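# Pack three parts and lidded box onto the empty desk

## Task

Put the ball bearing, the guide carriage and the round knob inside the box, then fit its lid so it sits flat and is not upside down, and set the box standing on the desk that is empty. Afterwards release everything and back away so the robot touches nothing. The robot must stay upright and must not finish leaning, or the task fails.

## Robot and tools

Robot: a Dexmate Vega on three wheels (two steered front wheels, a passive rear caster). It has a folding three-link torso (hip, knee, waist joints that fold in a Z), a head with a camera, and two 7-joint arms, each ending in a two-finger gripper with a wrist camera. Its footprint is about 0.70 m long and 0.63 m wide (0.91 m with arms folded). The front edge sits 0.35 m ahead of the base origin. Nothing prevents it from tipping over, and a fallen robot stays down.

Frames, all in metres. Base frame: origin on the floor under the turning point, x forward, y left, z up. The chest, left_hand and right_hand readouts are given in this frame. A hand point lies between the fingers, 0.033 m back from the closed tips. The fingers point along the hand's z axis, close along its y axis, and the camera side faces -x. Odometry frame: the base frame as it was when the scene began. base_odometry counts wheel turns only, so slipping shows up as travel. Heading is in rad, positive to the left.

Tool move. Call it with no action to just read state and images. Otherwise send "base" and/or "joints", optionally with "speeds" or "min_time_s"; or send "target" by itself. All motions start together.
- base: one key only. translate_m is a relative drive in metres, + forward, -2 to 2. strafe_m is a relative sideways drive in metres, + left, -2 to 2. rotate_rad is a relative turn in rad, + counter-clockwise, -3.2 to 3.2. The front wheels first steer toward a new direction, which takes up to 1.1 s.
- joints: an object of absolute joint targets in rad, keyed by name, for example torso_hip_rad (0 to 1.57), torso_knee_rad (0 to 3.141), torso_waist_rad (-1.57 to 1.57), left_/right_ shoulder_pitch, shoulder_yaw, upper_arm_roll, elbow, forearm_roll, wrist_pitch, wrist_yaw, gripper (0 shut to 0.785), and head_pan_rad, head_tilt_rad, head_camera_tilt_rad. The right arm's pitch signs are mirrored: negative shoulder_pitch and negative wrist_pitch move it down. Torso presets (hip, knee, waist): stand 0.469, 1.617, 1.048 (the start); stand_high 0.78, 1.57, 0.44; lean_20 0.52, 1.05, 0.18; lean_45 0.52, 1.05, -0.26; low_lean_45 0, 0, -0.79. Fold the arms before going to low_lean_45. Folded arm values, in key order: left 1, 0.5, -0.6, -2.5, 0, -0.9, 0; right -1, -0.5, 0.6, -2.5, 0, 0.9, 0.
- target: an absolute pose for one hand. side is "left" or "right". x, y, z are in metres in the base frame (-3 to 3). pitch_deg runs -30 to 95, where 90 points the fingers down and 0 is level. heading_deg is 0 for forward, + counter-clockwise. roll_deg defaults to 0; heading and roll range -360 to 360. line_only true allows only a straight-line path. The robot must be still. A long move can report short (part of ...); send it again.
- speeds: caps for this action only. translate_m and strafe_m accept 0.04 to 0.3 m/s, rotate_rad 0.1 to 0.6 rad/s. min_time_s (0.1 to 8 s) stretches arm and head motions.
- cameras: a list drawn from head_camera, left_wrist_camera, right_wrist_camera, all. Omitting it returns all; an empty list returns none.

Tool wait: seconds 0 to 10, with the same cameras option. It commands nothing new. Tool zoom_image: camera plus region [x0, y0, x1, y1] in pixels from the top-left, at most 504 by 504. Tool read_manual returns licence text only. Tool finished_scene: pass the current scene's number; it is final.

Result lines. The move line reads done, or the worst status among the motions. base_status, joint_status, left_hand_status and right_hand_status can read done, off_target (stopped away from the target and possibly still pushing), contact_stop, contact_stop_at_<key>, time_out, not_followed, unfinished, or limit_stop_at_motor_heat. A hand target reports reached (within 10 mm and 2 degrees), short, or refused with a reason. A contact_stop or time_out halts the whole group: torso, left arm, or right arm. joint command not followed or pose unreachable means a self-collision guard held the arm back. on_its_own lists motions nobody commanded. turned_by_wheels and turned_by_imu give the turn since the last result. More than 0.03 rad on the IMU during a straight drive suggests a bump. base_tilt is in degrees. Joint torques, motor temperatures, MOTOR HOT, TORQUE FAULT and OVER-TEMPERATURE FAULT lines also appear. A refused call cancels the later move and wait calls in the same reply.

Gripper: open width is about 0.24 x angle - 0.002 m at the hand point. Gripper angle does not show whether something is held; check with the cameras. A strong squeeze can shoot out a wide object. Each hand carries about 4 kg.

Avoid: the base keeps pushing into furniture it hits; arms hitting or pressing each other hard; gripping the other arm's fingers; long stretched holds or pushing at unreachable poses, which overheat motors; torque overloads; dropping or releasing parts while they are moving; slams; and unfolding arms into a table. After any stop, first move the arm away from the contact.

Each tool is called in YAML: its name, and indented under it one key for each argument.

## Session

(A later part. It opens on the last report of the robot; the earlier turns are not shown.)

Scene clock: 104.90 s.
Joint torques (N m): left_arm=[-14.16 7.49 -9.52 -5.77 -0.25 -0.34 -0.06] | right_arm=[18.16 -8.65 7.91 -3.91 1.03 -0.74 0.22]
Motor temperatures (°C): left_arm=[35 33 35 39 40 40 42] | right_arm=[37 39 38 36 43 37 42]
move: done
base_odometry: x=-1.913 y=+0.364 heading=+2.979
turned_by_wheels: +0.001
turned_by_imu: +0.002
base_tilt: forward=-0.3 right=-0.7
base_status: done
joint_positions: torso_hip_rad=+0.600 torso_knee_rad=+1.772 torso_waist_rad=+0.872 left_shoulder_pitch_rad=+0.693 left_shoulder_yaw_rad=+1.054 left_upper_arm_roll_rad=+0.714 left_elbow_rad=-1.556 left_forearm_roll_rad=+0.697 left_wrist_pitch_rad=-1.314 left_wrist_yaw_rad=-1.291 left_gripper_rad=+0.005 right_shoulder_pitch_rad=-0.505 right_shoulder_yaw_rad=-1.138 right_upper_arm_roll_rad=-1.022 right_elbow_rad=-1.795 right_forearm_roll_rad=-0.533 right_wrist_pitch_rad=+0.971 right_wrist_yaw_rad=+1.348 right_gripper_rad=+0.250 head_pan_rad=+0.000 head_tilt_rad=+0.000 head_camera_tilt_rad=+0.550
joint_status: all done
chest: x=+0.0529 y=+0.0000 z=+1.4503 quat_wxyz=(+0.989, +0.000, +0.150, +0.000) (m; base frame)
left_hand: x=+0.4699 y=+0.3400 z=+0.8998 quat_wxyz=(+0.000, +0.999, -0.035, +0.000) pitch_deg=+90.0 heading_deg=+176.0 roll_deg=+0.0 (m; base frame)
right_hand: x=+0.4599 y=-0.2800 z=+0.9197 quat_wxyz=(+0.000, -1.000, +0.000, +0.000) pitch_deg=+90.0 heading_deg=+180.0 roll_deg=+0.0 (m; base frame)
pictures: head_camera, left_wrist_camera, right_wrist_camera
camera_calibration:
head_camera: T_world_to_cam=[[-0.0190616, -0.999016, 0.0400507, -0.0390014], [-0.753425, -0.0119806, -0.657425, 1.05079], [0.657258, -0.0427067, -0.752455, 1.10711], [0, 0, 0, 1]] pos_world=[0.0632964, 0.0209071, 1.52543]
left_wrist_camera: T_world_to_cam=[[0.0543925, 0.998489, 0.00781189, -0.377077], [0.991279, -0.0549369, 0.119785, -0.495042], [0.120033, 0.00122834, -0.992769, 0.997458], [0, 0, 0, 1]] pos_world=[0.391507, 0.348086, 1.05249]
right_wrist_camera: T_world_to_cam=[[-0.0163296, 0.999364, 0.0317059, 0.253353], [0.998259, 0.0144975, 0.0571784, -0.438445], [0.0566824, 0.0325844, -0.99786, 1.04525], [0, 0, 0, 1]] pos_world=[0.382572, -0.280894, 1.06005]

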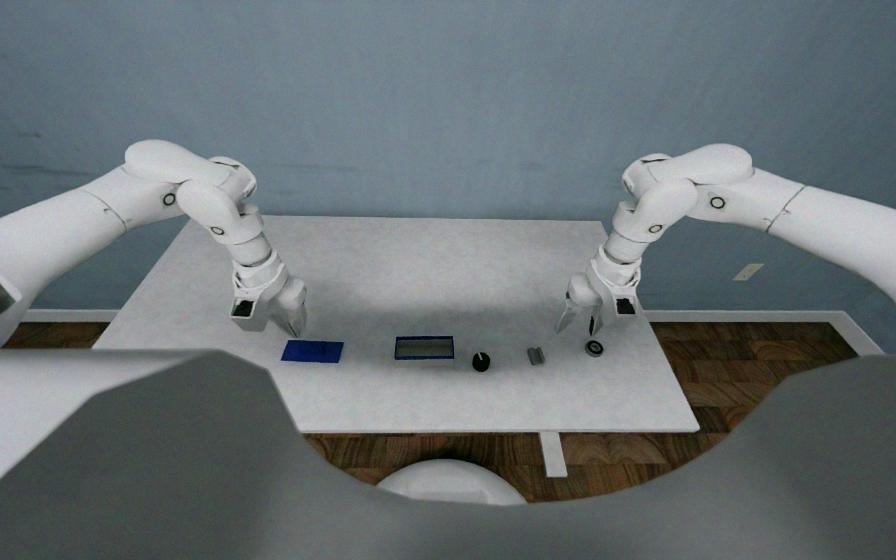

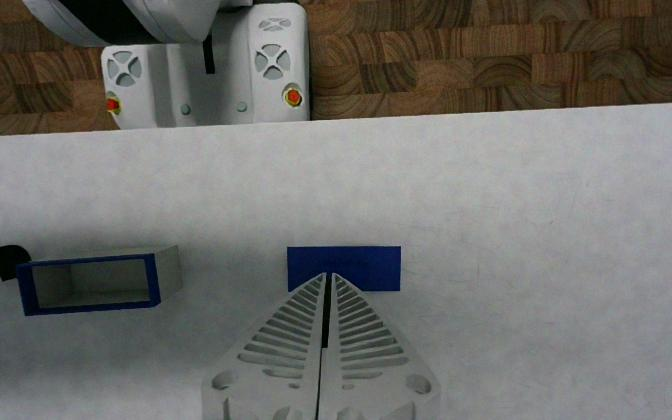

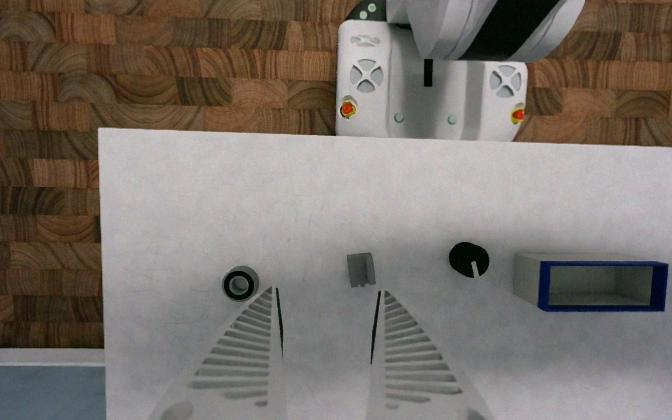

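zoom_image:
  camera: "right_wrist_camera"
  region: [210, 240, 310, 310]

zoom_image:
  camera: "right_wrist_camera"
  region: [320, 230, 520, 310]

zoom_image:
  camera: "right_wrist_camera"
  region: [500, 235, 672, 325]

zoom_image:
  camera: "head_camera"
  region: [460, 320, 620, 390]

Scaled by 5.040 from the camera's 672x420 image, which has a finer 960x600 frame.

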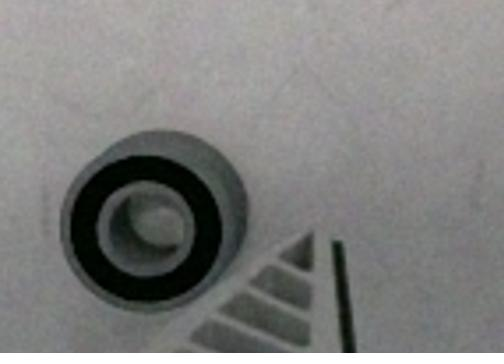

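Scaled by 2.520 from the camera's 672x420 image, which has a finer 960x600 frame.

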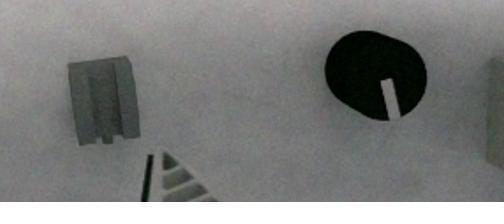

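Scaled by 2.930 from the camera's 672x420 image, which has a finer 960x600 frame.

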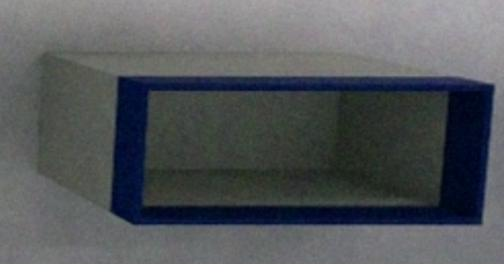

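Scaled by 3.150 from the camera's 896x560 image, which has a finer 960x600 frame.

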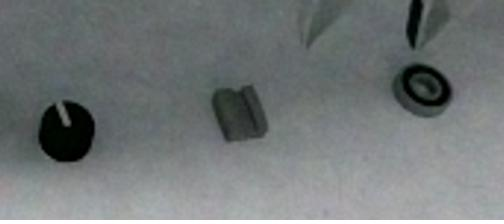

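move:
  target: {"side": "right", "x": 0.505, "y": -0.395, "z": 0.80, "pitch_deg": 90, "heading_deg": 180, "line_only": true}
  cameras: ["right_wrist_camera"]

zoom_image:
  camera: "right_wrist_camera"
  region: [240, 210, 420, 330]

Scene clock: 156.60 s.
Joint torques (N m): left_arm=[-13.19 8.92 -7.69 -5.67 -0.98 -1 -0.22] | right_arm=[22.02 -6.14 5.1 0.64 0.44 -0.24 0.16]
Motor temperatures (°C): left_arm=[36 33 36 39 40 40 42] | right_arm=[38 39 38 36 43 37 42]
move: done
base_odometry: x=-1.913 y=+0.364 heading=+2.979
turned_by_wheels: +0.000
turned_by_imu: +0.001
base_tilt: forward=-0.1 right=-0.7
base_status: not commanded
joint_positions: torso_hip_rad=+0.600 torso_knee_rad=+1.772 torso_waist_rad=+0.872 left_shoulder_pitch_rad=+0.693 left_shoulder_yaw_rad=+1.054 left_upper_arm_roll_rad=+0.714 left_elbow_rad=-1.556 left_forearm_roll_rad=+0.697 left_wrist_pitch_rad=-1.314 left_wrist_yaw_rad=-1.291 left_gripper_rad=+0.005 right_shoulder_pitch_rad=-0.512 right_shoulder_yaw_rad=-0.933 right_upper_arm_roll_rad=-1.003 right_elbow_rad=-1.157 right_forearm_roll_rad=-1.471 right_wrist_pitch_rad=+1.249 right_wrist_yaw_rad=+0.449 right_gripper_rad=+0.250 head_pan_rad=+0.000 head_tilt_rad=+0.000 head_camera_tilt_rad=+0.550
joint_status: not commanded
chest: x=+0.0529 y=+0.0000 z=+1.4503 quat_wxyz=(+0.989, +0.000, +0.150, +0.000) (m; base frame)
left_hand: x=+0.4699 y=+0.3400 z=+0.8998 quat_wxyz=(+0.000, +0.999, -0.035, +0.000) pitch_deg=+90.0 heading_deg=+176.0 roll_deg=+0.0 (m; base frame)
right_hand: x=+0.5048 y=-0.3944 z=+0.8003 quat_wxyz=(+0.000, -1.000, +0.000, +0.000) pitch_deg=+90.0 heading_deg=+180.0 roll_deg=+0.0 (m; base frame)
right_hand_status: reached (straight line, planned for 3.3 s): 1 mm and 0.0 deg off.
pictures: right_wrist_camera
camera_calibration:
right_wrist_camera: T_world_to_cam=[[-0.0165507, 0.999364, 0.0315802, 0.372411], [0.998204, 0.0146961, 0.0580795, -0.47543], [0.0575785, 0.0324848, -0.997812, 0.926823], [0, 0, 0, 1]] pos_world=[0.427375, -0.395295, 0.940647]

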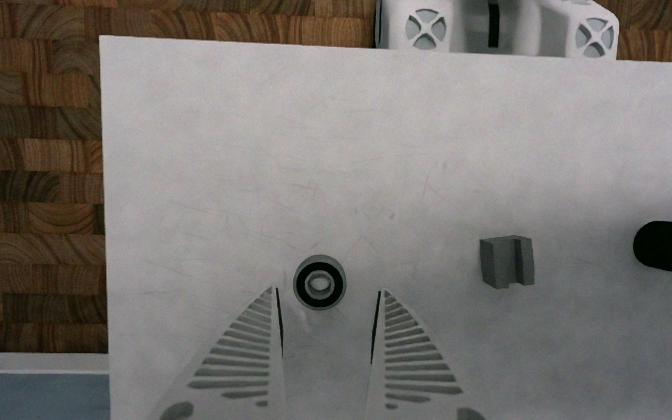

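Scaled by 2.800 from the camera's 672x420 image, which has a finer 960x600 frame.

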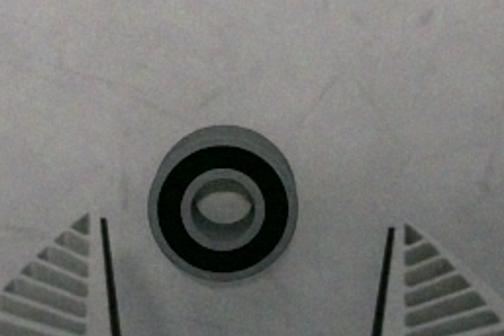

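move:
  target: {"side": "right", "x": 0.5048, "y": -0.4008, "z": 0.76, "pitch_deg": 90, "heading_deg": 180, "line_only": true}
  cameras: ["right_wrist_camera"]

zoom_image:
  camera: "right_wrist_camera"
  region: [240, 210, 420, 330]

Scene clock: 163.80 s.
Joint torques (N m): left_arm=[-14.89 11.63 -10.11 -2.51 -0.05 -0.89 0.44] | right_arm=[21.53 -6.97 6.65 2.2 -0.32 0.46 -0.22]
Motor temperatures (°C): left_arm=[36 33 36 39 40 40 42] | right_arm=[38 39 38 36 43 37 42]
move: done
base_odometry: x=-1.913 y=+0.364 heading=+2.979
turned_by_wheels: +0.000
turned_by_imu: +0.001
base_tilt: forward=-0.3 right=-0.6
base_status: not commanded
joint_positions: torso_hip_rad=+0.600 torso_knee_rad=+1.772 torso_waist_rad=+0.872 left_shoulder_pitch_rad=+0.693 left_shoulder_yaw_rad=+1.054 left_upper_arm_roll_rad=+0.714 left_elbow_rad=-1.556 left_forearm_roll_rad=+0.697 left_wrist_pitch_rad=-1.314 left_wrist_yaw_rad=-1.291 left_gripper_rad=+0.005 right_shoulder_pitch_rad=-0.498 right_shoulder_yaw_rad=-0.859 right_upper_arm_roll_rad=-1.086 right_elbow_rad=-1.020 right_forearm_roll_rad=-1.649 right_wrist_pitch_rad=+1.172 right_wrist_yaw_rad=+0.252 right_gripper_rad=+0.250 head_pan_rad=+0.000 head_tilt_rad=+0.000 head_camera_tilt_rad=+0.550
joint_status: not commanded
chest: x=+0.0529 y=+0.0000 z=+1.4503 quat_wxyz=(+0.989, +0.000, +0.150, +0.000) (m; base frame)
left_hand: x=+0.4699 y=+0.3400 z=+0.8998 quat_wxyz=(+0.000, +0.999, -0.035, +0.000) pitch_deg=+90.0 heading_deg=+176.0 roll_deg=+0.0 (m; base frame)
right_hand: x=+0.5046 y=-0.4005 z=+0.7609 quat_wxyz=(+0.000, -1.000, +0.000, +0.000) pitch_deg=+90.0 heading_deg=+180.0 roll_deg=+0.0 (m; base frame)
right_hand_status: reached (straight line, planned for 1.0 s): 1 mm and 0.0 deg off.
pictures: right_wrist_camera
camera_calibration:
right_wrist_camera: T_world_to_cam=[[-0.0162387, 0.999365, 0.0317057, 0.379502], [0.998243, 0.014397, 0.0574751, -0.472443], [0.0569822, 0.0325833, -0.997843, 0.888042], [0, 0, 0, 1]] pos_world=[0.427173, -0.401394, 0.901248]

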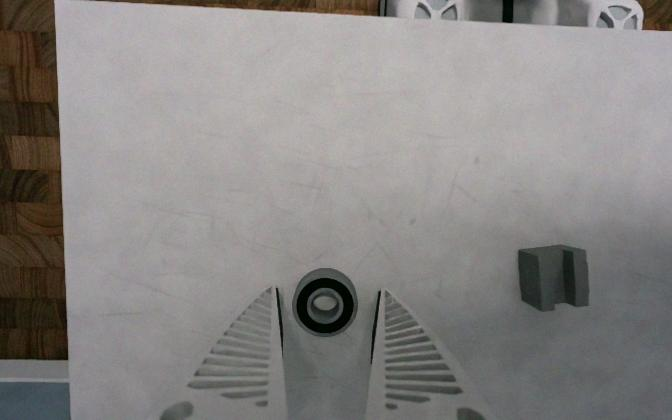

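Scaled by 2.800 from the camera's 672x420 image, which has a finer 960x600 frame.

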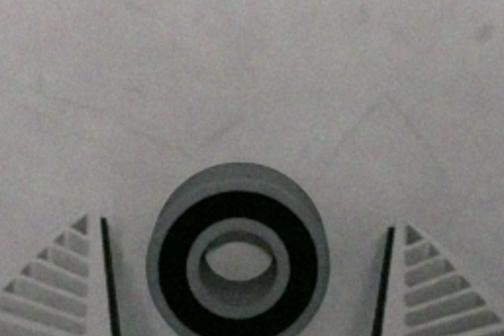

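move:
  target: {"side": "right", "x": 0.5048, "y": -0.4028, "z": 0.7585, "pitch_deg": 90, "heading_deg": 180, "line_only": true}
  cameras: []

move:
  joints: {"right_gripper_rad": 0.165}
  cameras: []

move:
  joints: {"right_gripper_rad": 0.115}
  cameras: ["right_wrist_camera"]

zoom_image:
  camera: "right_wrist_camera"
  region: [240, 210, 420, 330]

Scene clock: 166.77 s.
Joint torques (N m): left_arm=[-12.7 7.78 -7.73 -2.6 -1.02 0.58 0.06] | right_arm=[23.71 -6.28 4.46 -0.05 -0.06 -0.66 -0.17]
Motor temperatures (°C): left_arm=[36 33 36 39 40 39 42] | right_arm=[38 39 38 36 43 37 42]
move: done
base_odometry: x=-1.913 y=+0.364 heading=+2.979
turned_by_wheels: +0.000
turned_by_imu: +0.000
base_tilt: forward=-0.4 right=-0.7
base_status: not commanded
joint_positions: torso_hip_rad=+0.600 torso_knee_rad=+1.772 torso_waist_rad=+0.872 left_shoulder_pitch_rad=+0.693 left_shoulder_yaw_rad=+1.054 left_upper_arm_roll_rad=+0.714 left_elbow_rad=-1.556 left_forearm_roll_rad=+0.697 left_wrist_pitch_rad=-1.314 left_wrist_yaw_rad=-1.291 left_gripper_rad=+0.005 right_shoulder_pitch_rad=-0.496 right_shoulder_yaw_rad=-0.855 right_upper_arm_roll_rad=-1.093 right_elbow_rad=-1.010 right_forearm_roll_rad=-1.662 right_wrist_pitch_rad=+1.167 right_wrist_yaw_rad=+0.235 right_gripper_rad=+0.250 head_pan_rad=+0.000 head_tilt_rad=+0.000 head_camera_tilt_rad=+0.550
joint_status: not commanded
chest: x=+0.0529 y=+0.0000 z=+1.4503 quat_wxyz=(+0.989, +0.000, +0.150, +0.000) (m; base frame)
left_hand: x=+0.4699 y=+0.3400 z=+0.8998 quat_wxyz=(+0.000, +0.999, -0.035, +0.000) pitch_deg=+90.0 heading_deg=+176.0 roll_deg=+0.0 (m; base frame)
right_hand: x=+0.5045 y=-0.4021 z=+0.7589 quat_wxyz=(+0.000, -1.000, +0.000, +0.000) pitch_deg=+90.0 heading_deg=-180.0 roll_deg=+0.0 (m; base frame)
right_hand_status: reached (straight line, planned for 0.3 s): 1 mm and 0.0 deg off.
pictures: none
No camera images: "cameras" was empty.

Scene clock: 167.30 s.
Joint torques (N m): left_arm=[-14.15 10.28 -8.53 -3.79 -0.73 -0.2 -0.26] | right_arm=[25.45 -3.14 4.48 2.31 0.11 -0.35 -0.38]
Motor temperatures (°C): left_arm=[36 33 36 39 40 39 42] | right_arm=[38 39 38 36 43 37 42]
move: done
base_odometry: x=-1.913 y=+0.364 heading=+2.979
turned_by_wheels: +0.000
turned_by_imu: +0.000
base_tilt: forward=-0.4 right=-0.7
base_status: not commanded
joint_positions: torso_hip_rad=+0.600 torso_knee_rad=+1.772 torso_waist_rad=+0.872 left_shoulder_pitch_rad=+0.693 left_shoulder_yaw_rad=+1.054 left_upper_arm_roll_rad=+0.714 left_elbow_rad=-1.556 left_forearm_roll_rad=+0.697 left_wrist_pitch_rad=-1.314 left_wrist_yaw_rad=-1.291 left_gripper_rad=+0.005 right_shoulder_pitch_rad=-0.495 right_shoulder_yaw_rad=-0.855 right_upper_arm_roll_rad=-1.095 right_elbow_rad=-1.008 right_forearm_roll_rad=-1.664 right_wrist_pitch_rad=+1.166 right_wrist_yaw_rad=+0.231 right_gripper_rad=+0.165 head_pan_rad=+0.000 head_tilt_rad=+0.000 head_camera_tilt_rad=+0.550
joint_status: all done
chest: x=+0.0529 y=+0.0000 z=+1.4503 quat_wxyz=(+0.989, +0.000, +0.150, +0.000) (m; base frame)
left_hand: x=+0.4699 y=+0.3400 z=+0.8998 quat_wxyz=(+0.000, +0.999, -0.035, +0.000) pitch_deg=+90.0 heading_deg=+176.0 roll_deg=+0.0 (m; base frame)
right_hand: x=+0.5045 y=-0.4025 z=+0.7586 quat_wxyz=(+0.000, -1.000, +0.000, +0.000) pitch_deg=+90.0 heading_deg=-180.0 roll_deg=+0.0 (m; base frame)
pictures: none
No camera images: "cameras" was empty.

Scene clock: 167.80 s.
Joint torques (N m): left_arm=[-12.59 9.16 -7.74 -2.39 -0.62 -0.02 0.36] | right_arm=[23.42 -6.89 4.74 2.42 0.51 -1.58 -0.2]
Motor temperatures (°C): left_arm=[36 33 36 39 40 39 42] | right_arm=[38 39 38 36 43 37 42]
move: done
base_odometry: x=-1.913 y=+0.364 heading=+2.979
turned_by_wheels: +0.000
turned_by_imu: +0.000
base_tilt: forward=-0.2 right=-0.7
base_status: not commanded
joint_positions: torso_hip_rad=+0.600 torso_knee_rad=+1.772 torso_waist_rad=+0.872 left_shoulder_pitch_rad=+0.693 left_shoulder_yaw_rad=+1.054 left_upper_arm_roll_rad=+0.714 left_elbow_rad=-1.556 left_forearm_roll_rad=+0.697 left_wrist_pitch_rad=-1.314 left_wrist_yaw_rad=-1.291 left_gripper_rad=+0.005 right_shoulder_pitch_rad=-0.495 right_shoulder_yaw_rad=-0.855 right_upper_arm_roll_rad=-1.095 right_elbow_rad=-1.007 right_forearm_roll_rad=-1.665 right_wrist_pitch_rad=+1.165 right_wrist_yaw_rad=+0.230 right_gripper_rad=+0.115 head_pan_rad=+0.000 head_tilt_rad=+0.000 head_camera_tilt_rad=+0.550
joint_status: all done
chest: x=+0.0529 y=+0.0000 z=+1.4503 quat_wxyz=(+0.989, +0.000, +0.150, +0.000) (m; base frame)
left_hand: x=+0.4699 y=+0.3400 z=+0.8998 quat_wxyz=(+0.000, +0.999, -0.035, +0.000) pitch_deg=+90.0 heading_deg=+176.0 roll_deg=+0.0 (m; base frame)
right_hand: x=+0.5045 y=-0.4026 z=+0.7585 quat_wxyz=(+0.000, -1.000, +0.000, +0.000) pitch_deg=+90.0 heading_deg=-180.0 roll_deg=+0.0 (m; base frame)
pictures: right_wrist_camera
camera_calibration:
right_wrist_camera: T_world_to_cam=[[-0.0168322, 0.99936, 0.0315759, 0.382144], [0.998234, 0.0149969, 0.0574887, -0.471939], [0.0569783, 0.0324877, -0.997847, 0.885691], [0, 0, 0, 1]] pos_world=[0.427072, -0.403596, 0.898848]

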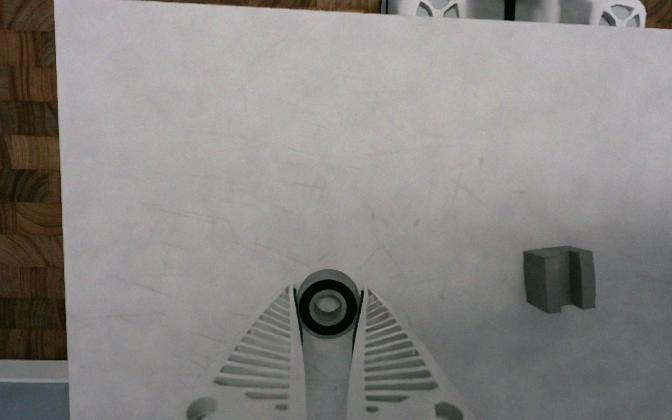

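Scaled by 2.800 from the camera's 672x420 image, which has a finer 960x600 frame.

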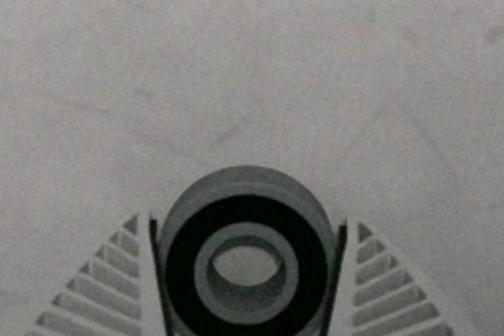

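move:
  target: {"side": "right", "x": 0.5045, "y": -0.4026, "z": 0.79, "pitch_deg": 90, "heading_deg": 180, "line_only": true}
  cameras: ["right_wrist_camera"]

move:
  target: {"side": "right", "x": 0.49, "y": -0.02, "z": 0.86, "pitch_deg": 90, "heading_deg": 180, "line_only": true}
  cameras: ["right_wrist_camera", "head_camera"]

zoom_image:
  camera: "right_wrist_camera"
  region: [240, 200, 560, 380]

Scene clock: 171.93 s.
Joint torques (N m): left_arm=[-14.58 9.5 -7.82 -2.61 -0.81 -0.09 -0.33] | right_arm=[8.84 -12.25 12.05 -5.71 1.12 0.66 0.25]
Motor temperatures (°C): left_arm=[36 33 36 39 40 39 42] | right_arm=[38 39 38 36 43 37 42]
move: done
base_odometry: x=-1.913 y=+0.364 heading=+2.979
turned_by_wheels: +0.000
turned_by_imu: +0.001
base_tilt: forward=-0.3 right=-0.8
base_status: not commanded
joint_positions: torso_hip_rad=+0.600 torso_knee_rad=+1.772 torso_waist_rad=+0.872 left_shoulder_pitch_rad=+0.693 left_shoulder_yaw_rad=+1.054 left_upper_arm_roll_rad=+0.714 left_elbow_rad=-1.556 left_forearm_roll_rad=+0.697 left_wrist_pitch_rad=-1.314 left_wrist_yaw_rad=-1.291 left_gripper_rad=+0.005 right_shoulder_pitch_rad=-0.505 right_shoulder_yaw_rad=-0.917 right_upper_arm_roll_rad=-1.029 right_elbow_rad=-1.112 right_forearm_roll_rad=-1.557 right_wrist_pitch_rad=+1.230 right_wrist_yaw_rad=+0.354 right_gripper_rad=+0.115 head_pan_rad=+0.000 head_tilt_rad=+0.000 head_camera_tilt_rad=+0.550
joint_status: not commanded
chest: x=+0.0529 y=+0.0000 z=+1.4503 quat_wxyz=(+0.989, +0.000, +0.150, +0.000) (m; base frame)
left_hand: x=+0.4699 y=+0.3400 z=+0.8998 quat_wxyz=(+0.000, +0.999, -0.035, +0.000) pitch_deg=+90.0 heading_deg=+176.0 roll_deg=+0.0 (m; base frame)
right_hand: x=+0.5045 y=-0.4026 z=+0.7885 quat_wxyz=(+0.000, -1.000, +0.000, +0.000) pitch_deg=+90.0 heading_deg=+180.0 roll_deg=+0.0 (m; base frame)
right_hand_status: reached (straight line, planned for 0.7 s): 2 mm and 0.0 deg off.
pictures: right_wrist_camera
camera_calibration:
right_wrist_camera: T_world_to_cam=[[-0.016127, 0.999376, 0.0314096, 0.380959], [0.998239, 0.0142993, 0.057568, -0.474018], [0.057083, 0.0322827, -0.997847, 0.915396], [0, 0, 0, 1]] pos_world=[0.427073, -0.403495, 0.928748]

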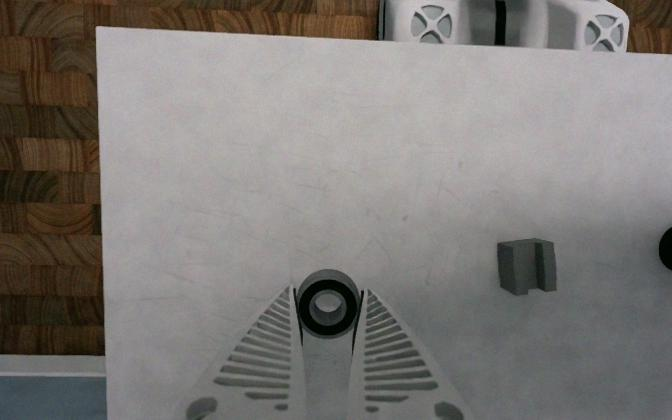

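Scene clock: 178.53 s.
Joint torques (N m): left_arm=[-12.62 10.09 -8.15 -4.08 -0.72 -0.11 -0.31] | right_arm=[24.36 4.3 7.03 -2.03 1.28 -0.22 0.69]
Motor temperatures (°C): left_arm=[36 33 36 39 40 39 42] | right_arm=[38 39 38 36 43 37 42]
move: done
base_odometry: x=-1.913 y=+0.364 heading=+2.979
turned_by_wheels: +0.000
turned_by_imu: +0.001
base_tilt: forward=-0.4 right=-0.8
base_status: not commanded
joint_positions: torso_hip_rad=+0.600 torso_knee_rad=+1.772 torso_waist_rad=+0.872 left_shoulder_pitch_rad=+0.693 left_shoulder_yaw_rad=+1.054 left_upper_arm_roll_rad=+0.714 left_elbow_rad=-1.556 left_forearm_roll_rad=+0.697 left_wrist_pitch_rad=-1.314 left_wrist_yaw_rad=-1.291 left_gripper_rad=+0.005 right_shoulder_pitch_rad=-0.259 right_shoulder_yaw_rad=-0.435 right_upper_arm_roll_rad=-1.464 right_elbow_rad=-1.448 right_forearm_roll_rad=-0.602 right_wrist_pitch_rad=+0.527 right_wrist_yaw_rad=+1.348 right_gripper_rad=+0.115 head_pan_rad=+0.000 head_tilt_rad=+0.000 head_camera_tilt_rad=+0.550
joint_status: not commanded
chest: x=+0.0529 y=+0.0000 z=+1.4503 quat_wxyz=(+0.989, +0.000, +0.150, +0.000) (m; base frame)
left_hand: x=+0.4699 y=+0.3400 z=+0.8998 quat_wxyz=(+0.000, +0.999, -0.035, +0.000) pitch_deg=+90.0 heading_deg=+176.0 roll_deg=+0.0 (m; base frame)
right_hand: x=+0.4900 y=-0.0216 z=+0.8594 quat_wxyz=(+0.001, -1.000, +0.000, +0.000) pitch_deg=+89.9 heading_deg=-180.0 roll_deg=+0.0 (m; base frame)
right_hand_status: reached (straight line, planned for 5.1 s): 2 mm and 0.1 deg off.
pictures: head_camera, right_wrist_camera
camera_calibration:
head_camera: T_world_to_cam=[[-0.0190616, -0.999016, 0.0400507, -0.0390014], [-0.753425, -0.0119806, -0.657425, 1.05079], [0.657258, -0.0427067, -0.752455, 1.10711], [0, 0, 0, 1]] pos_world=[0.0632964, 0.0209071, 1.52543]
right_wrist_camera: T_world_to_cam=[[-0.0167952, 0.999315, 0.032983, -0.0032695], [0.998251, 0.0148892, 0.0572079, -0.468804], [0.0566776, 0.0338862, -0.997817, 0.97495], [0, 0, 0, 1]] pos_world=[0.412671, -0.02279, 0.999749]

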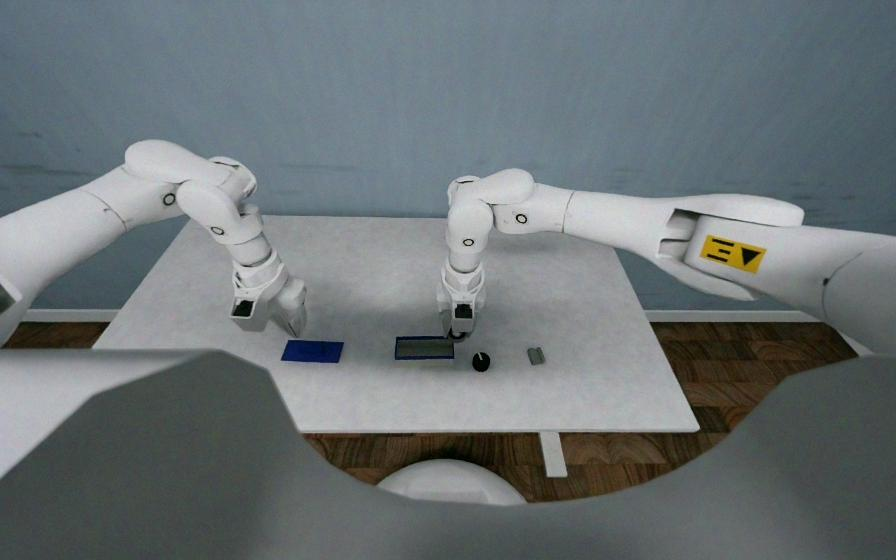

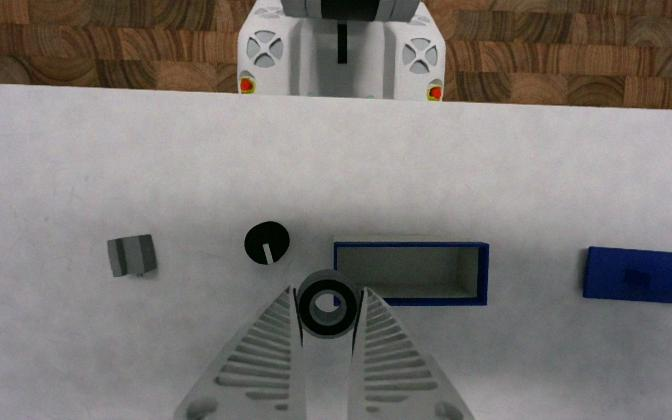

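Scaled by 1.575 from the camera's 672x420 image, which has a finer 960x600 frame.

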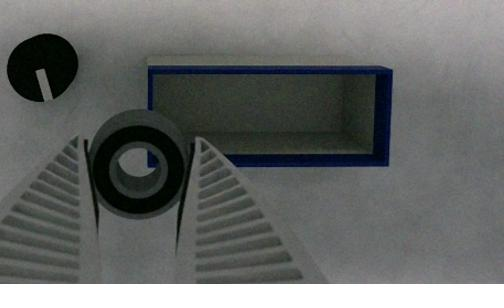

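zoom_image:
  camera: "right_wrist_camera"
  region: [320, 225, 400, 315]

zoom_image:
  camera: "right_wrist_camera"
  region: [430, 225, 510, 315]

Scaled by 5.600 from the camera's 672x420 image, which has a finer 960x600 frame.

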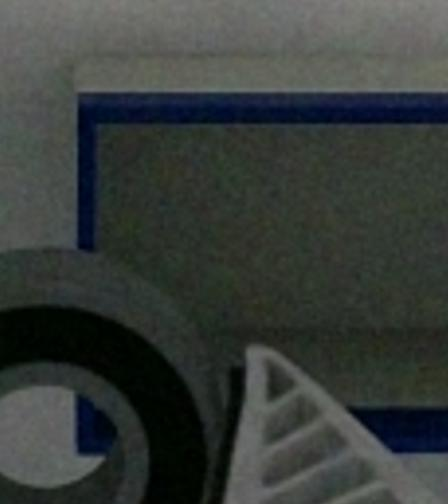

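Scaled by 5.600 from the camera's 672x420 image, which has a finer 960x600 frame.

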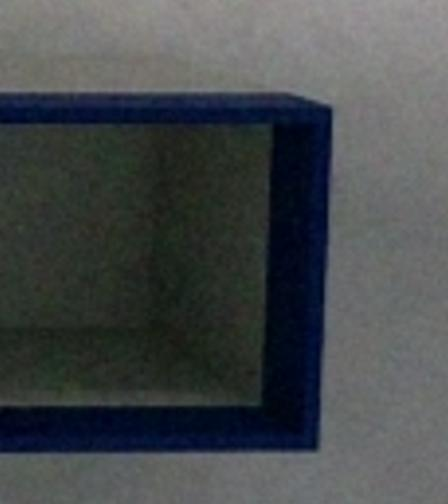

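move:
  target: {"side": "right", "x": 0.4903, "y": 0.0415, "z": 0.83, "pitch_deg": 90, "heading_deg": 180, "line_only": true}
  cameras: ["right_wrist_camera"]

zoom_image:
  camera: "right_wrist_camera"
  region: [230, 200, 470, 350]

Scene clock: 198.20 s.
Joint torques (N m): left_arm=[-14.11 9.19 -9.61 -2.48 -0.68 0.91 -0.2] | right_arm=[12.09 6.4 7.74 -1.01 0.49 -0.73 0.28]
Motor temperatures (°C): left_arm=[36 33 36 39 40 39 42] | right_arm=[38 39 38 36 43 37 41]
move: done
base_odometry: x=-1.913 y=+0.364 heading=+2.979
turned_by_wheels: +0.000
turned_by_imu: +0.001
base_tilt: forward=-0.3 right=-0.8
base_status: not commanded
joint_positions: torso_hip_rad=+0.600 torso_knee_rad=+1.772 torso_waist_rad=+0.872 left_shoulder_pitch_rad=+0.693 left_shoulder_yaw_rad=+1.054 left_upper_arm_roll_rad=+0.714 left_elbow_rad=-1.556 left_forearm_roll_rad=+0.697 left_wrist_pitch_rad=-1.314 left_wrist_yaw_rad=-1.291 left_gripper_rad=+0.005 right_shoulder_pitch_rad=-0.271 right_shoulder_yaw_rad=-0.196 right_upper_arm_roll_rad=-1.505 right_elbow_rad=-1.183 right_forearm_roll_rad=-0.655 right_wrist_pitch_rad=+0.519 right_wrist_yaw_rad=+1.282 right_gripper_rad=+0.115 head_pan_rad=+0.000 head_tilt_rad=+0.000 head_camera_tilt_rad=+0.550
joint_status: not commanded
chest: x=+0.0529 y=+0.0000 z=+1.4503 quat_wxyz=(+0.989, +0.000, +0.150, +0.000) (m; base frame)
left_hand: x=+0.4699 y=+0.3400 z=+0.8998 quat_wxyz=(+0.000, +0.999, -0.035, +0.000) pitch_deg=+90.0 heading_deg=+176.0 roll_deg=+0.0 (m; base frame)
right_hand: x=+0.4905 y=+0.0402 z=+0.8307 quat_wxyz=(+0.000, -1.000, +0.000, +0.000) pitch_deg=+90.0 heading_deg=+180.0 roll_deg=+0.0 (m; base frame)
right_hand_status: reached (straight line, planned for 1.2 s): 1 mm and 0.0 deg off.
pictures: right_wrist_camera
camera_calibration:
right_wrist_camera: T_world_to_cam=[[-0.0165448, 0.999364, 0.0315838, -0.0631136], [0.998215, 0.0146965, 0.0578801, -0.469013], [0.0573791, 0.032485, -0.997824, 0.943862], [0, 0, 0, 1]] pos_world=[0.412974, 0.0393049, 0.970947]

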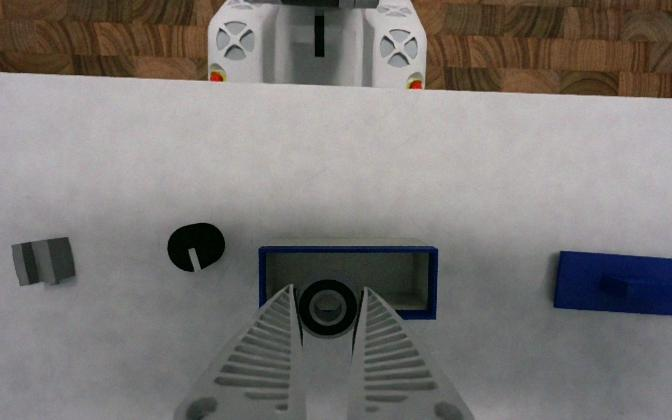

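Scaled by 2.100 from the camera's 672x420 image, which has a finer 960x600 frame.

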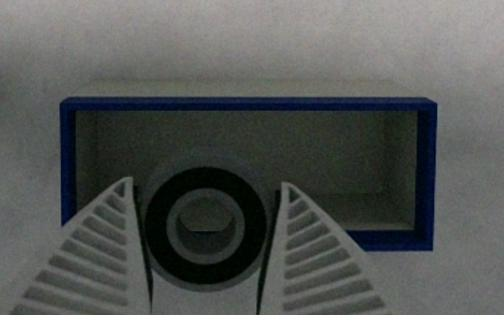

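move:
  target: {"side": "right", "x": 0.49, "y": 0.0405, "z": 0.79, "pitch_deg": 90, "heading_deg": 180, "line_only": true}
  cameras: ["right_wrist_camera"]

zoom_image:
  camera: "right_wrist_camera"
  region: [210, 210, 470, 390]

Scene clock: 205.53 s.
Joint torques (N m): left_arm=[-13.55 8.54 -8.5 -3.73 -0.41 0.64 -0.2] | right_arm=[11.23 5.04 6.7 1.31 0.71 1.15 -0.23]
Motor temperatures (°C): left_arm=[36 33 36 39 40 39 42] | right_arm=[38 39 38 36 43 37 41]
move: done
base_odometry: x=-1.913 y=+0.364 heading=+2.979
turned_by_wheels: +0.000
turned_by_imu: +0.001
base_tilt: forward=-0.3 right=-0.8
base_status: not commanded
joint_positions: torso_hip_rad=+0.600 torso_knee_rad=+1.772 torso_waist_rad=+0.872 left_shoulder_pitch_rad=+0.693 left_shoulder_yaw_rad=+1.054 left_upper_arm_roll_rad=+0.714 left_elbow_rad=-1.556 left_forearm_roll_rad=+0.697 left_wrist_pitch_rad=-1.314 left_wrist_yaw_rad=-1.291 left_gripper_rad=+0.005 right_shoulder_pitch_rad=-0.298 right_shoulder_yaw_rad=-0.125 right_upper_arm_roll_rad=-1.546 right_elbow_rad=-1.020 right_forearm_roll_rad=-0.722 right_wrist_pitch_rad=+0.557 right_wrist_yaw_rad=+1.164 right_gripper_rad=+0.115 head_pan_rad=+0.000 head_tilt_rad=+0.000 head_camera_tilt_rad=+0.550
joint_status: not commanded
chest: x=+0.0529 y=+0.0000 z=+1.4503 quat_wxyz=(+0.989, +0.000, +0.150, +0.000) (m; base frame)
left_hand: x=+0.4699 y=+0.3400 z=+0.8998 quat_wxyz=(+0.000, +0.999, -0.035, +0.000) pitch_deg=+90.0 heading_deg=+176.0 roll_deg=+0.0 (m; base frame)
right_hand: x=+0.4902 y=+0.0406 z=+0.7914 quat_wxyz=(+0.000, -1.000, +0.000, +0.000) pitch_deg=+90.0 heading_deg=+180.0 roll_deg=+0.0 (m; base frame)
right_hand_status: reached (straight line, planned for 0.9 s): 1 mm and 0.0 deg off.
pictures: right_wrist_camera
camera_calibration:
right_wrist_camera: T_world_to_cam=[[-0.0163512, 0.999367, 0.0315904, -0.062365], [0.998207, 0.0144964, 0.0580745, -0.466721], [0.0575798, 0.0324833, -0.997812, 0.904652], [0, 0, 0, 1]] pos_world=[0.412775, 0.0397053, 0.931747]

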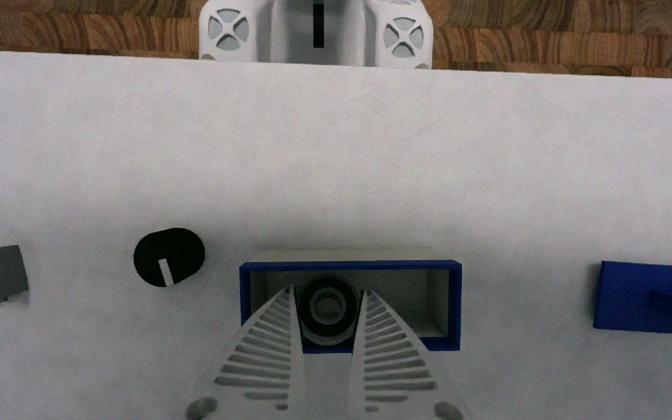

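Scaled by 1.938 from the camera's 672x420 image, which has a finer 960x600 frame.

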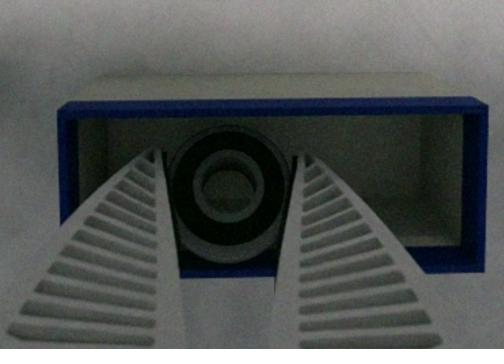

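move:
  target: {"side": "right", "x": 0.4884, "y": 0.0405, "z": 0.773, "pitch_deg": 90, "heading_deg": 180, "line_only": true}
  cameras: ["right_wrist_camera"]

zoom_image:
  camera: "right_wrist_camera"
  region: [210, 210, 470, 390]

Scene clock: 215.70 s.
Joint torques (N m): left_arm=[-14.36 9.94 -9.97 -1.97 -0.87 0.65 -0.07] | right_arm=[10.91 7.25 5.37 1.03 1.08 -0.06 -0.04]
Motor temperatures (°C): left_arm=[36 33 36 39 40 39 42] | right_arm=[37 39 38 36 43 37 41]
move: done
base_odometry: x=-1.913 y=+0.364 heading=+2.979
turned_by_wheels: +0.000
turned_by_imu: +0.001
base_tilt: forward=-0.3 right=-0.8
base_status: not commanded
joint_positions: torso_hip_rad=+0.600 torso_knee_rad=+1.772 torso_waist_rad=+0.872 left_shoulder_pitch_rad=+0.693 left_shoulder_yaw_rad=+1.054 left_upper_arm_roll_rad=+0.714 left_elbow_rad=-1.556 left_forearm_roll_rad=+0.697 left_wrist_pitch_rad=-1.314 left_wrist_yaw_rad=-1.291 left_gripper_rad=+0.005 right_shoulder_pitch_rad=-0.311 right_shoulder_yaw_rad=-0.090 right_upper_arm_roll_rad=-1.566 right_elbow_rad=-0.943 right_forearm_roll_rad=-0.751 right_wrist_pitch_rad=+0.571 right_wrist_yaw_rad=+1.109 right_gripper_rad=+0.115 head_pan_rad=+0.000 head_tilt_rad=+0.000 head_camera_tilt_rad=+0.550
joint_status: not commanded
chest: x=+0.0529 y=+0.0000 z=+1.4503 quat_wxyz=(+0.989, +0.000, +0.150, +0.000) (m; base frame)
left_hand: x=+0.4699 y=+0.3400 z=+0.8998 quat_wxyz=(+0.000, +0.999, -0.035, +0.000) pitch_deg=+90.0 heading_deg=+176.0 roll_deg=+0.0 (m; base frame)
right_hand: x=+0.4887 y=+0.0405 z=+0.7744 quat_wxyz=(+0.000, -1.000, +0.000, +0.000) pitch_deg=+90.0 heading_deg=+180.0 roll_deg=+0.0 (m; base frame)
right_hand_status: reached (straight line, planned for 0.6 s): 1 mm and 0.0 deg off.
pictures: right_wrist_camera
camera_calibration:
right_wrist_camera: T_world_to_cam=[[-0.0164509, 0.999366, 0.0315853, -0.0617052], [0.998205, 0.0145963, 0.058077, -0.464135], [0.0575792, 0.032484, -0.997812, 0.887685], [0, 0, 0, 1]] pos_world=[0.411175, 0.0396051, 0.914647]

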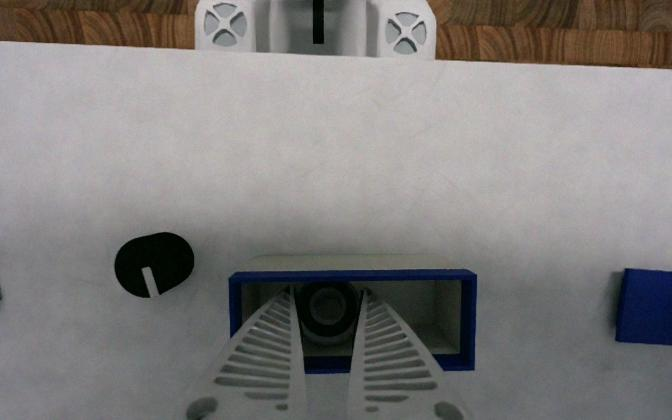

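Scaled by 1.938 from the camera's 672x420 image, which has a finer 960x600 frame.

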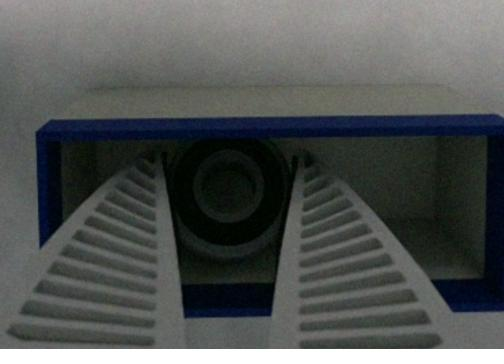

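move:
  target: {"side": "right", "x": 0.4884, "y": 0.036, "z": 0.765, "pitch_deg": 90, "heading_deg": 180, "line_only": true}
  cameras: []

move:
  target: {"side": "right", "x": 0.4884, "y": 0.036, "z": 0.7615, "pitch_deg": 90, "heading_deg": 180, "line_only": true}
  cameras: ["right_wrist_camera"]

zoom_image:
  camera: "right_wrist_camera"
  region: [210, 210, 470, 390]

Scene clock: 223.50 s.
Joint torques (N m): left_arm=[-14.32 11.44 -7.13 -3.04 -0.36 1.17 -0.4] | right_arm=[9.38 7.24 6.25 1.18 0.6 -0.13 0.25]
Motor temperatures (°C): left_arm=[36 33 36 39 40 39 42] | right_arm=[37 39 38 36 43 37 41]
move: done
base_odometry: x=-1.913 y=+0.364 heading=+2.979
turned_by_wheels: +0.000
turned_by_imu: +0.001
base_tilt: forward=-0.2 right=-0.7
base_status: not commanded
joint_positions: torso_hip_rad=+0.600 torso_knee_rad=+1.772 torso_waist_rad=+0.872 left_shoulder_pitch_rad=+0.693 left_shoulder_yaw_rad=+1.054 left_upper_arm_roll_rad=+0.714 left_elbow_rad=-1.556 left_forearm_roll_rad=+0.697 left_wrist_pitch_rad=-1.314 left_wrist_yaw_rad=-1.291 left_gripper_rad=+0.005 right_shoulder_pitch_rad=-0.317 right_shoulder_yaw_rad=-0.085 right_upper_arm_roll_rad=-1.574 right_elbow_rad=-0.918 right_forearm_roll_rad=-0.764 right_wrist_pitch_rad=+0.579 right_wrist_yaw_rad=+1.084 right_gripper_rad=+0.115 head_pan_rad=+0.000 head_tilt_rad=+0.000 head_camera_tilt_rad=+0.550
joint_status: not commanded
chest: x=+0.0529 y=+0.0000 z=+1.4503 quat_wxyz=(+0.989, +0.000, +0.150, +0.000) (m; base frame)
left_hand: x=+0.4699 y=+0.3400 z=+0.8998 quat_wxyz=(+0.000, +0.999, -0.035, +0.000) pitch_deg=+90.0 heading_deg=+176.0 roll_deg=+0.0 (m; base frame)
right_hand: x=+0.4886 y=+0.0370 z=+0.7669 quat_wxyz=(+0.000, -1.000, +0.000, +0.000) pitch_deg=+90.0 heading_deg=+180.0 roll_deg=+0.0 (m; base frame)
right_hand_status: reached (straight line, planned for 0.4 s): 2 mm and 0.0 deg off.
pictures: none
No camera images: "cameras" was empty.

Scene clock: 224.50 s.
Joint torques (N m): left_arm=[-12.68 9.21 -6.82 -2.46 -1.16 -0.22 0.09] | right_arm=[8.01 7.84 2.33 0.18 0.67 1.35 -0.27]
Motor temperatures (°C): left_arm=[36 33 36 39 40 39 42] | right_arm=[37 39 38 36 43 37 41]
move: done
base_odometry: x=-1.913 y=+0.364 heading=+2.979
turned_by_wheels: +0.000
turned_by_imu: +0.000
base_tilt: forward=-0.3 right=-0.7
base_status: not commanded
joint_positions: torso_hip_rad=+0.600 torso_knee_rad=+1.772 torso_waist_rad=+0.872 left_shoulder_pitch_rad=+0.693 left_shoulder_yaw_rad=+1.054 left_upper_arm_roll_rad=+0.714 left_elbow_rad=-1.556 left_forearm_roll_rad=+0.697 left_wrist_pitch_rad=-1.314 left_wrist_yaw_rad=-1.291 left_gripper_rad=+0.005 right_shoulder_pitch_rad=-0.319 right_shoulder_yaw_rad=-0.076 right_upper_arm_roll_rad=-1.579 right_elbow_rad=-0.896 right_forearm_roll_rad=-0.771 right_wrist_pitch_rad=+0.584 right_wrist_yaw_rad=+1.068 right_gripper_rad=+0.115 head_pan_rad=+0.000 head_tilt_rad=+0.000 head_camera_tilt_rad=+0.550
joint_status: not commanded
chest: x=+0.0529 y=+0.0000 z=+1.4503 quat_wxyz=(+0.989, +0.000, +0.150, +0.000) (m; base frame)
left_hand: x=+0.4699 y=+0.3400 z=+0.8998 quat_wxyz=(+0.000, +0.999, -0.035, +0.000) pitch_deg=+90.0 heading_deg=+176.0 roll_deg=+0.0 (m; base frame)
right_hand: x=+0.4886 y=+0.0363 z=+0.7628 quat_wxyz=(+0.000, -1.000, +0.000, +0.000) pitch_deg=+90.0 heading_deg=+180.0 roll_deg=+0.0 (m; base frame)
right_hand_status: reached (straight line, planned for 0.3 s): 1 mm and 0.0 deg off.
pictures: right_wrist_camera
camera_calibration:
right_wrist_camera: T_world_to_cam=[[-0.0164583, 0.999362, 0.031685, -0.0572287], [0.998205, 0.0145979, 0.0580785, -0.463402], [0.057579, 0.032584, -0.997809, 0.87624], [0, 0, 0, 1]] pos_world=[0.411175, 0.0354055, 0.903047]

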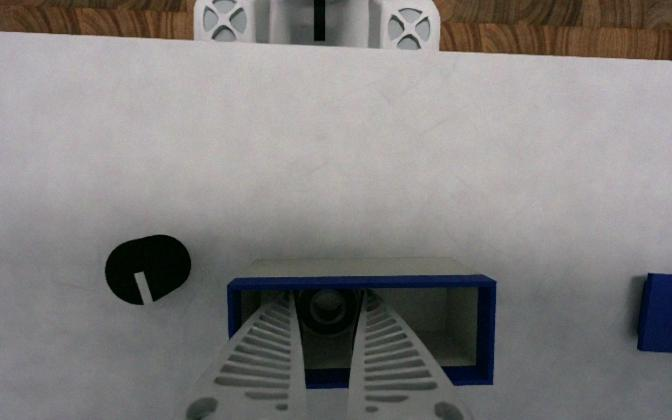

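Scaled by 1.938 from the camera's 672x420 image, which has a finer 960x600 frame.

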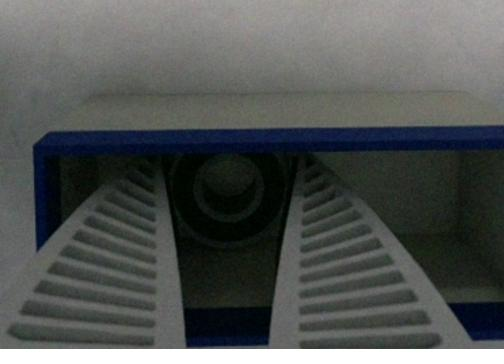

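move:
  target: {"side": "right", "x": 0.4884, "y": 0.036, "z": 0.7595, "pitch_deg": 90, "heading_deg": 180, "line_only": true}
  cameras: []

move:
  joints: {"right_gripper_rad": 0.19}
  cameras: ["right_wrist_camera"]

zoom_image:
  camera: "right_wrist_camera"
  region: [210, 210, 470, 390]

Scene clock: 227.03 s.
Joint torques (N m): left_arm=[-13.66 10 -9.97 -4.86 -1.13 0.2 -0.28] | right_arm=[6.64 4.04 2.56 2.07 0.2 -0.74 -0.18]
Motor temperatures (°C): left_arm=[36 33 36 39 40 39 42] | right_arm=[37 39 38 36 43 37 41]
move: done
base_odometry: x=-1.913 y=+0.364 heading=+2.979
turned_by_wheels: +0.000
turned_by_imu: +0.000
base_tilt: forward=-0.3 right=-0.8
base_status: not commanded
joint_positions: torso_hip_rad=+0.600 torso_knee_rad=+1.772 torso_waist_rad=+0.872 left_shoulder_pitch_rad=+0.693 left_shoulder_yaw_rad=+1.054 left_upper_arm_roll_rad=+0.714 left_elbow_rad=-1.556 left_forearm_roll_rad=+0.697 left_wrist_pitch_rad=-1.314 left_wrist_yaw_rad=-1.291 left_gripper_rad=+0.005 right_shoulder_pitch_rad=-0.321 right_shoulder_yaw_rad=-0.070 right_upper_arm_roll_rad=-1.582 right_elbow_rad=-0.882 right_forearm_roll_rad=-0.775 right_wrist_pitch_rad=+0.587 right_wrist_yaw_rad=+1.059 right_gripper_rad=+0.115 head_pan_rad=+0.000 head_tilt_rad=+0.000 head_camera_tilt_rad=+0.550
joint_status: not commanded
chest: x=+0.0528 y=+0.0000 z=+1.4503 quat_wxyz=(+0.989, +0.000, +0.150, +0.000) (m; base frame)
left_hand: x=+0.4699 y=+0.3400 z=+0.8999 quat_wxyz=(+0.000, +0.999, -0.035, +0.000) pitch_deg=+90.0 heading_deg=+176.0 roll_deg=+0.0 (m; base frame)
right_hand: x=+0.4886 y=+0.0362 z=+0.7605 quat_wxyz=(+0.000, -1.000, +0.000, +0.000) pitch_deg=+90.0 heading_deg=+180.0 roll_deg=+0.0 (m; base frame)
right_hand_status: reached (straight line, planned for 0.3 s): 1 mm and 0.0 deg off.
pictures: none
No camera images: "cameras" was empty.

Scene clock: 227.57 s.
Joint torques (N m): left_arm=[-14.62 8.39 -10.88 -4.21 -0.98 -0.43 0.11] | right_arm=[8.73 6.02 4.6 0.58 0.65 0.77 -0.23]
Motor temperatures (°C): left_arm=[36 33 36 39 40 39 42] | right_arm=[37 39 38 36 43 37 41]
move: done
base_odometry: x=-1.913 y=+0.364 heading=+2.979
turned_by_wheels: +0.000
turned_by_imu: +0.000
base_tilt: forward=-0.2 right=-0.8
base_status: not commanded
joint_positions: torso_hip_rad=+0.600 torso_knee_rad=+1.772 torso_waist_rad=+0.872 left_shoulder_pitch_rad=+0.693 left_shoulder_yaw_rad=+1.054 left_upper_arm_roll_rad=+0.714 left_elbow_rad=-1.556 left_forearm_roll_rad=+0.697 left_wrist_pitch_rad=-1.314 left_wrist_yaw_rad=-1.291 left_gripper_rad=+0.005 right_shoulder_pitch_rad=-0.321 right_shoulder_yaw_rad=-0.069 right_upper_arm_roll_rad=-1.583 right_elbow_rad=-0.880 right_forearm_roll_rad=-0.776 right_wrist_pitch_rad=+0.588 right_wrist_yaw_rad=+1.057 right_gripper_rad=+0.190 head_pan_rad=+0.000 head_tilt_rad=+0.000 head_camera_tilt_rad=+0.550
joint_status: all done
chest: x=+0.0528 y=+0.0000 z=+1.4503 quat_wxyz=(+0.989, +0.000, +0.150, +0.000) (m; base frame)
left_hand: x=+0.4699 y=+0.3400 z=+0.8999 quat_wxyz=(+0.000, +0.999, -0.035, +0.000) pitch_deg=+90.0 heading_deg=+176.0 roll_deg=+0.0 (m; base frame)
right_hand: x=+0.4885 y=+0.0360 z=+0.7600 quat_wxyz=(+0.000, -1.000, +0.000, +0.000) pitch_deg=+90.0 heading_deg=+180.0 roll_deg=+0.0 (m; base frame)
pictures: right_wrist_camera
camera_calibration:
right_wrist_camera: T_world_to_cam=[[-0.0164539, 0.999366, 0.0315835, -0.056752], [0.9982, 0.0145961, 0.0581767, -0.463221], [0.0576788, 0.0324839, -0.997807, 0.873422], [0, 0, 0, 1]] pos_world=[0.411075, 0.0351051, 0.900247]

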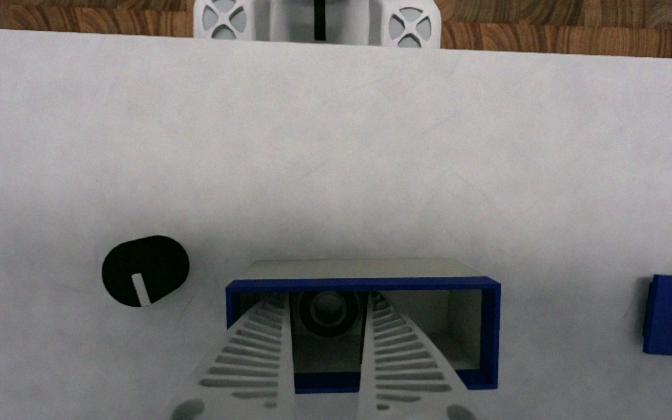

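Scaled by 1.938 from the camera's 672x420 image, which has a finer 960x600 frame.

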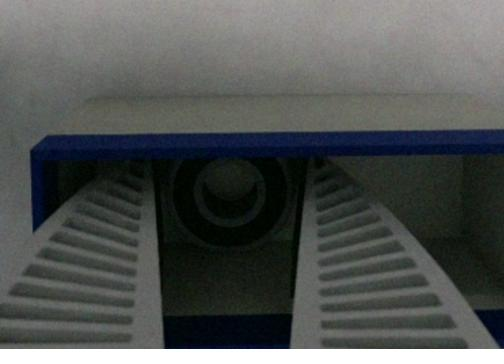

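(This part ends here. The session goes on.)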